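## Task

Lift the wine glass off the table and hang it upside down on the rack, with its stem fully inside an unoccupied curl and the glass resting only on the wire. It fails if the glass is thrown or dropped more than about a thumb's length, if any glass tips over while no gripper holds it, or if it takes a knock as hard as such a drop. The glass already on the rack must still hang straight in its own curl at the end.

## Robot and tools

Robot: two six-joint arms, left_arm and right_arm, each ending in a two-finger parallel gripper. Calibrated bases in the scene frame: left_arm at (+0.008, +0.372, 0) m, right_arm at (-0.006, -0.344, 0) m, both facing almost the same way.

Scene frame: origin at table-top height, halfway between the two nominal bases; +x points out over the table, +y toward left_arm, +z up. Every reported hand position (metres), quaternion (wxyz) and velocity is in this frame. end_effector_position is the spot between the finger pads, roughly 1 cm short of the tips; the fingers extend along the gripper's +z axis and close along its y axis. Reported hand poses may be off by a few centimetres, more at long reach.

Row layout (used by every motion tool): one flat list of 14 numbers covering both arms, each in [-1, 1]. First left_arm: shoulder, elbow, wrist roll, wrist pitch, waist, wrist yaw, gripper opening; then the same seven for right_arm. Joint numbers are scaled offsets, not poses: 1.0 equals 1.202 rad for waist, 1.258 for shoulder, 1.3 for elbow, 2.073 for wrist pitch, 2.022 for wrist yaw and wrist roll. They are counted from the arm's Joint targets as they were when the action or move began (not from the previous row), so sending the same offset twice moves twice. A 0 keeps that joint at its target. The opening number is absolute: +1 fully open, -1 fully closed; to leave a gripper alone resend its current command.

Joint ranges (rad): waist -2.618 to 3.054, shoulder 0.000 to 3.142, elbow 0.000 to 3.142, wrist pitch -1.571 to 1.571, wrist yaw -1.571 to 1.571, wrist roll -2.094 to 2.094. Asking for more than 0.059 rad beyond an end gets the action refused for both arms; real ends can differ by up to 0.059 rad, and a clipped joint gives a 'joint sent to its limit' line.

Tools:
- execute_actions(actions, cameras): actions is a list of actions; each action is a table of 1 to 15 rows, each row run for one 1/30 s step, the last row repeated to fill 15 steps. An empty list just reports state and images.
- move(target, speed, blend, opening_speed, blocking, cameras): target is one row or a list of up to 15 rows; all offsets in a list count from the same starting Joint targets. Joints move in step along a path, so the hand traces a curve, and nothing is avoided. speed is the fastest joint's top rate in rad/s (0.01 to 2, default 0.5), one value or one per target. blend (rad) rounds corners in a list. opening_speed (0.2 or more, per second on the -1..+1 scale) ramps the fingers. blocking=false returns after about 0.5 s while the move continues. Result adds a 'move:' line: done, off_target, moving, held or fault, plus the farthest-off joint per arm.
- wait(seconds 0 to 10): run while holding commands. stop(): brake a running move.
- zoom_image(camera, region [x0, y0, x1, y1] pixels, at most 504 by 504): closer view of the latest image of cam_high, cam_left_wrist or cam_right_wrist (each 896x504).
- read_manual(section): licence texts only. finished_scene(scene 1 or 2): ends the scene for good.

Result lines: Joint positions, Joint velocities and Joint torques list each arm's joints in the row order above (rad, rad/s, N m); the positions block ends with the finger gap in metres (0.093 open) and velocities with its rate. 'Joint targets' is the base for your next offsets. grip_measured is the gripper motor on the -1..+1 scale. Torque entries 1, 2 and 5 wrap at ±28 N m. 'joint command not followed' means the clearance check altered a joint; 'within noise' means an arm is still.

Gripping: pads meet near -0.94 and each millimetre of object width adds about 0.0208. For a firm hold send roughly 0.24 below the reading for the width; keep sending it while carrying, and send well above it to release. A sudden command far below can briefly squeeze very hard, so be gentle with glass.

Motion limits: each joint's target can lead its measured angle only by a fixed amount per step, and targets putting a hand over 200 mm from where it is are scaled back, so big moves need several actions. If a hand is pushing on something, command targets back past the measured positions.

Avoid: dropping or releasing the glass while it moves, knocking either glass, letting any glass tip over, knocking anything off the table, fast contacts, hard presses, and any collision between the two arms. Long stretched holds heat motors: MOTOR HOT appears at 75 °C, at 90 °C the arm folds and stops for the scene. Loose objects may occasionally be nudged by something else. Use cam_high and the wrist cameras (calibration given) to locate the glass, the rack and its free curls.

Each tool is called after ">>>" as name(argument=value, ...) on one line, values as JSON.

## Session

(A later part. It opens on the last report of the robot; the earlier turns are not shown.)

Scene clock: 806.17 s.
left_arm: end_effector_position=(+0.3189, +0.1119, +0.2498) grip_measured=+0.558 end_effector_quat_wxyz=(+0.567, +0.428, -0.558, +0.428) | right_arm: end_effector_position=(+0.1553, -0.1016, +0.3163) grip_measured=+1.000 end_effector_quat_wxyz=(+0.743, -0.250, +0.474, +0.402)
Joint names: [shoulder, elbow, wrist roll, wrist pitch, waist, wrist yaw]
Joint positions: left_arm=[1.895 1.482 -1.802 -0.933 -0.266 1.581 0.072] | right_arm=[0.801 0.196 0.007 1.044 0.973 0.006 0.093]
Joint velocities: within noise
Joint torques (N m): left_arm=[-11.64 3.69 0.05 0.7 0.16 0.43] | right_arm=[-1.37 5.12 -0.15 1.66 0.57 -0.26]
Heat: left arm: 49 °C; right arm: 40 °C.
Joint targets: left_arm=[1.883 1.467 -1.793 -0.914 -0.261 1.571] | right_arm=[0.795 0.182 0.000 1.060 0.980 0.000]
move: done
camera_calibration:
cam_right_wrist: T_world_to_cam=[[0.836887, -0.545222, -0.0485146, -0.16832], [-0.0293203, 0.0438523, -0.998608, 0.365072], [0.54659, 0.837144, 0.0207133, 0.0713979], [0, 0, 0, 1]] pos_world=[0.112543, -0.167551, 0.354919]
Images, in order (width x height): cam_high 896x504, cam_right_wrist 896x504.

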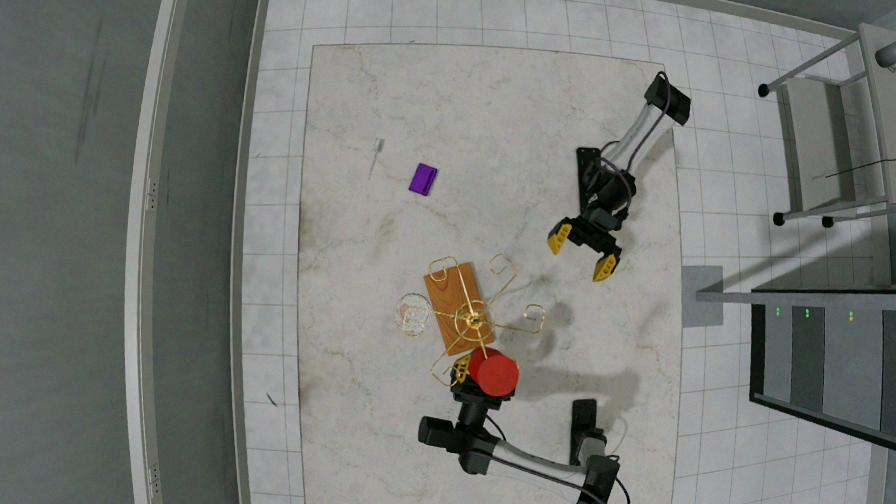

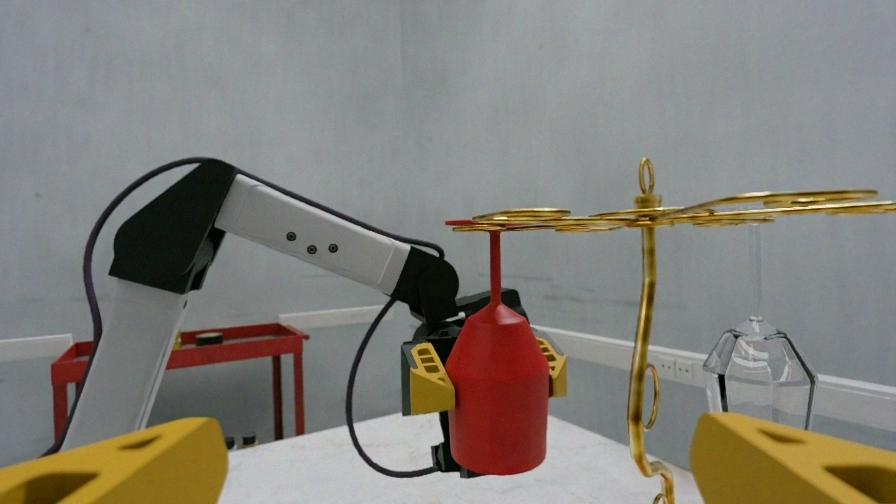

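>>> move(target=[0,0,0,0,0,0,1,0,0,0,0,0,0,1], opening_speed=0.2, cameras=["cam_high","cam_right_wrist","cam_left_wrist"])

>>> zoom_image(camera="cam_right_wrist", region=[430, 190, 590, 290])

>>> zoom_image(camera="cam_high", region=[460, 310, 570, 400])

Scene clock: 826.03 s.
left_arm: end_effector_position=(+0.3187, +0.1120, +0.2485) grip_measured=+1.000 end_effector_quat_wxyz=(+0.567, +0.427, -0.558, +0.429) | right_arm: end_effector_position=(+0.1553, -0.1016, +0.3163) grip_measured=+1.000 end_effector_quat_wxyz=(+0.743, -0.250, +0.474, +0.402)
Joint names: [shoulder, elbow, wrist roll, wrist pitch, waist, wrist yaw]
Joint positions: left_arm=[1.895 1.476 -1.802 -0.926 -0.266 1.583 0.093] | right_arm=[0.801 0.196 0.007 1.044 0.973 0.006 0.093]
Joint velocities: within noise
Joint torques (N m): left_arm=[-11.54 4 0.02 0.63 0.1 0.38] | right_arm=[-1.2 5.04 -0.18 1.61 0.66 -0.21]
Heat: left arm: 49 °C; right arm: 40 °C.
Joint targets: left_arm=[1.883 1.467 -1.793 -0.913 -0.261 1.571] | right_arm=[0.795 0.182 0.000 1.060 0.980 0.000]
move: done
camera_calibration:
cam_left_wrist: T_world_to_cam=[[0.966698, -0.255904, 0.00297457, -0.278857], [0.105235, 0.408075, 0.906863, -0.264401], [-0.233284, -0.876349, 0.421415, 0.148319], [0, 0, 0, 1]] pos_world=[0.331995, 0.166515, 0.178101]
cam_right_wrist: T_world_to_cam=[[0.836887, -0.545222, -0.0485146, -0.16832], [-0.0293203, 0.0438523, -0.998608, 0.365072], [0.54659, 0.837144, 0.0207133, 0.0713979], [0, 0, 0, 1]] pos_world=[0.112543, -0.167551, 0.354919]

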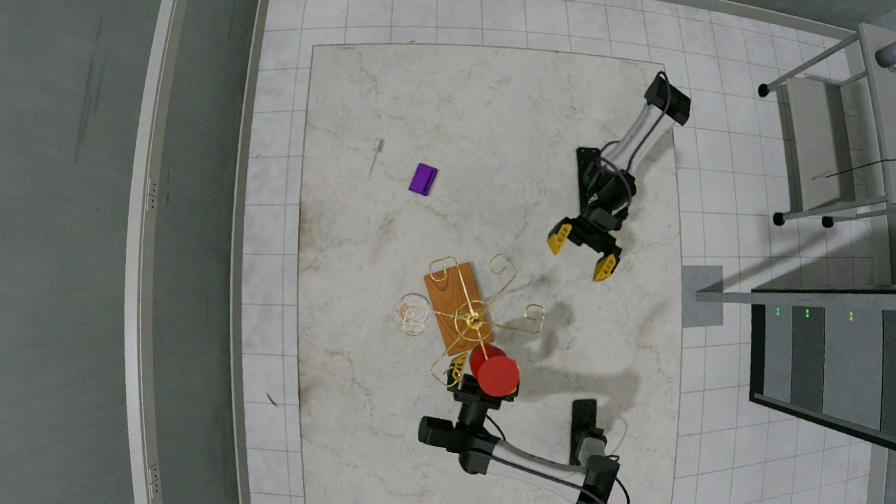

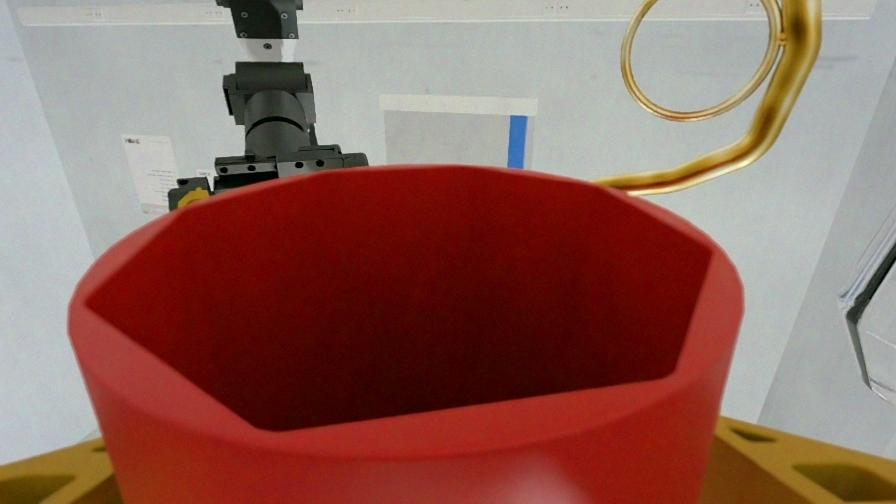

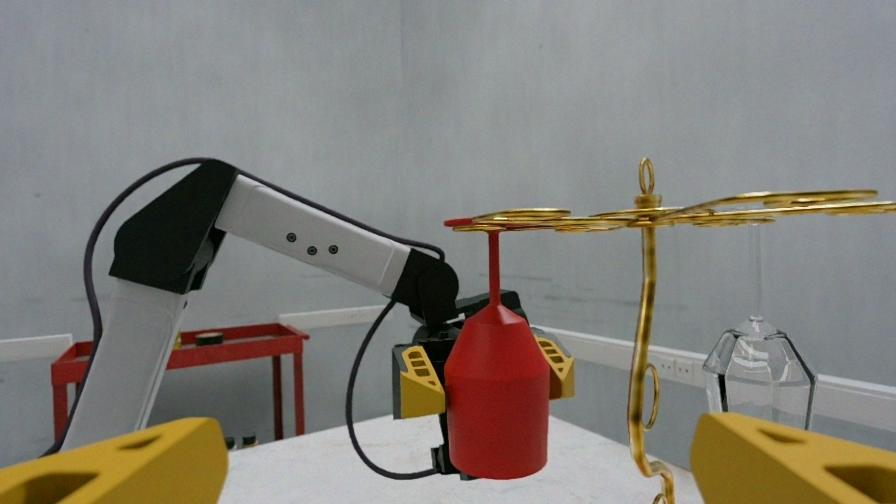

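Scaled by 3.150 from the camera's 896x504 image, which has a finer 1280x720 frame.

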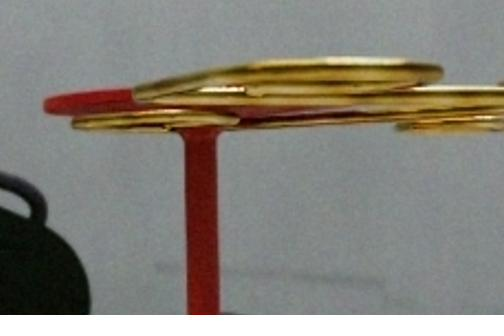

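Scaled by 4.582 from the camera's 896x504 image, which has a finer 1280x720 frame.

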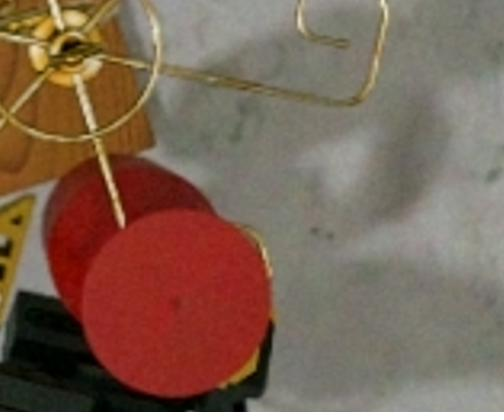

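>>> move(target=[[-0.066,-0.0654,0,0.0096,0.0666,0,1,0,0,0,0,0,0,1],[-0.1208,-0.1308,0,0.0174,0.139,0,1,0,0,0,0,0,0,1],[-0.2687,-0.2892,0,0.027,0.2995,0,1,0,0,0,0,0,0,1]], speed=0.2, blend=0.01)

>>> zoom_image(camera="cam_right_wrist", region=[430, 190, 590, 290])

>>> zoom_image(camera="cam_high", region=[460, 310, 570, 400])

Scene clock: 869.50 s.
left_arm: end_effector_position=(+0.3045, +0.2306, +0.2487) grip_measured=+1.000 end_effector_quat_wxyz=(+0.481, +0.522, -0.472, +0.523) | right_arm: end_effector_position=(+0.1553, -0.1016, +0.3163) grip_measured=+1.000 end_effector_quat_wxyz=(+0.743, -0.250, +0.474, +0.402)
Joint names: [shoulder, elbow, wrist roll, wrist pitch, waist, wrist yaw]
Joint positions: left_arm=[1.574 1.1 -1.802 -0.873 0.095 1.581 0.093] | right_arm=[0.801 0.196 0.007 1.044 0.973 0.006 0.093]
Joint velocities: within noise
Joint torques (N m): left_arm=[-10.11 3.97 0.06 0.62 -0.03 0.41] | right_arm=[-1.09 5.05 -0.15 1.59 0.46 -0.29]
Heat: left arm: 49 °C; right arm: 40 °C.
Joint targets: left_arm=[1.545 1.091 -1.793 -0.858 0.099 1.571] | right_arm=[0.795 0.182 0.000 1.059 0.980 0.000]
move: done
camera_calibration:
cam_left_wrist: T_world_to_cam=[[0.994718, 0.102629, 0.00184259, -0.325753], [-0.0447736, 0.41767, 0.907495, -0.268115], [0.0923657, -0.902784, 0.420059, 0.156123], [0, 0, 0, 1]] pos_world=[0.297608, 0.286361, 0.178333]
cam_right_wrist: T_world_to_cam=[[0.836887, -0.545222, -0.0485146, -0.16832], [-0.0293203, 0.0438523, -0.998608, 0.365072], [0.54659, 0.837144, 0.0207133, 0.0713979], [0, 0, 0, 1]] pos_world=[0.112543, -0.167551, 0.354919]

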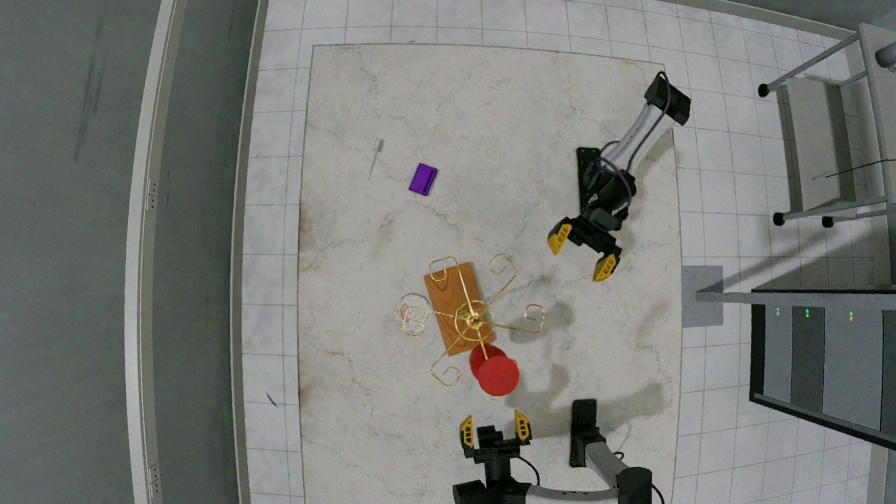

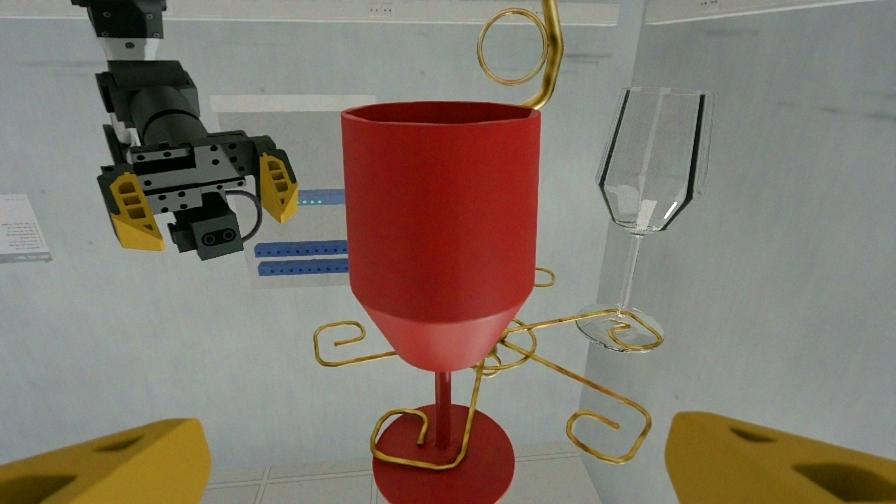

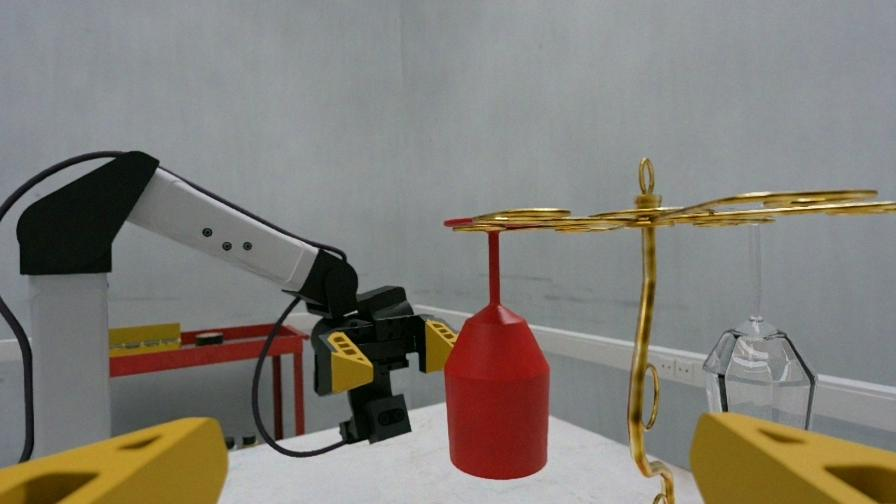

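Scaled by 3.150 from the camera's 896x504 image, which has a finer 1280x720 frame.

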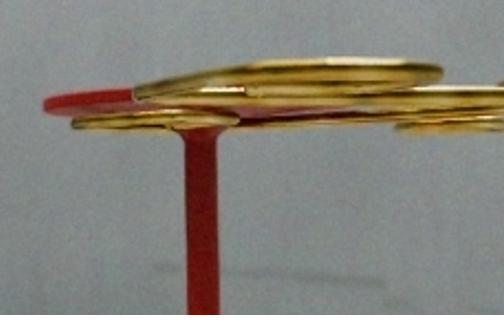

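Scaled by 4.582 from the camera's 896x504 image, which has a finer 1280x720 frame.

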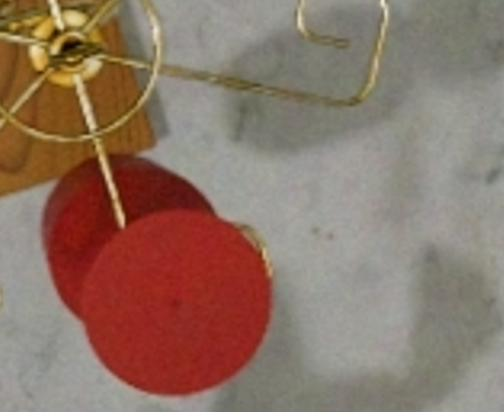

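>>> zoom_image(camera="cam_left_wrist", region=[350, 280, 690, 504])

Scaled by 1.482 from the camera's 896x504 image, which has a finer 1280x720 frame.

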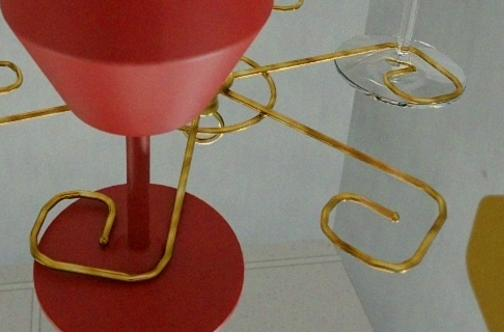

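>>> finished_scene(scene=1)

The scene is finished: the task was done.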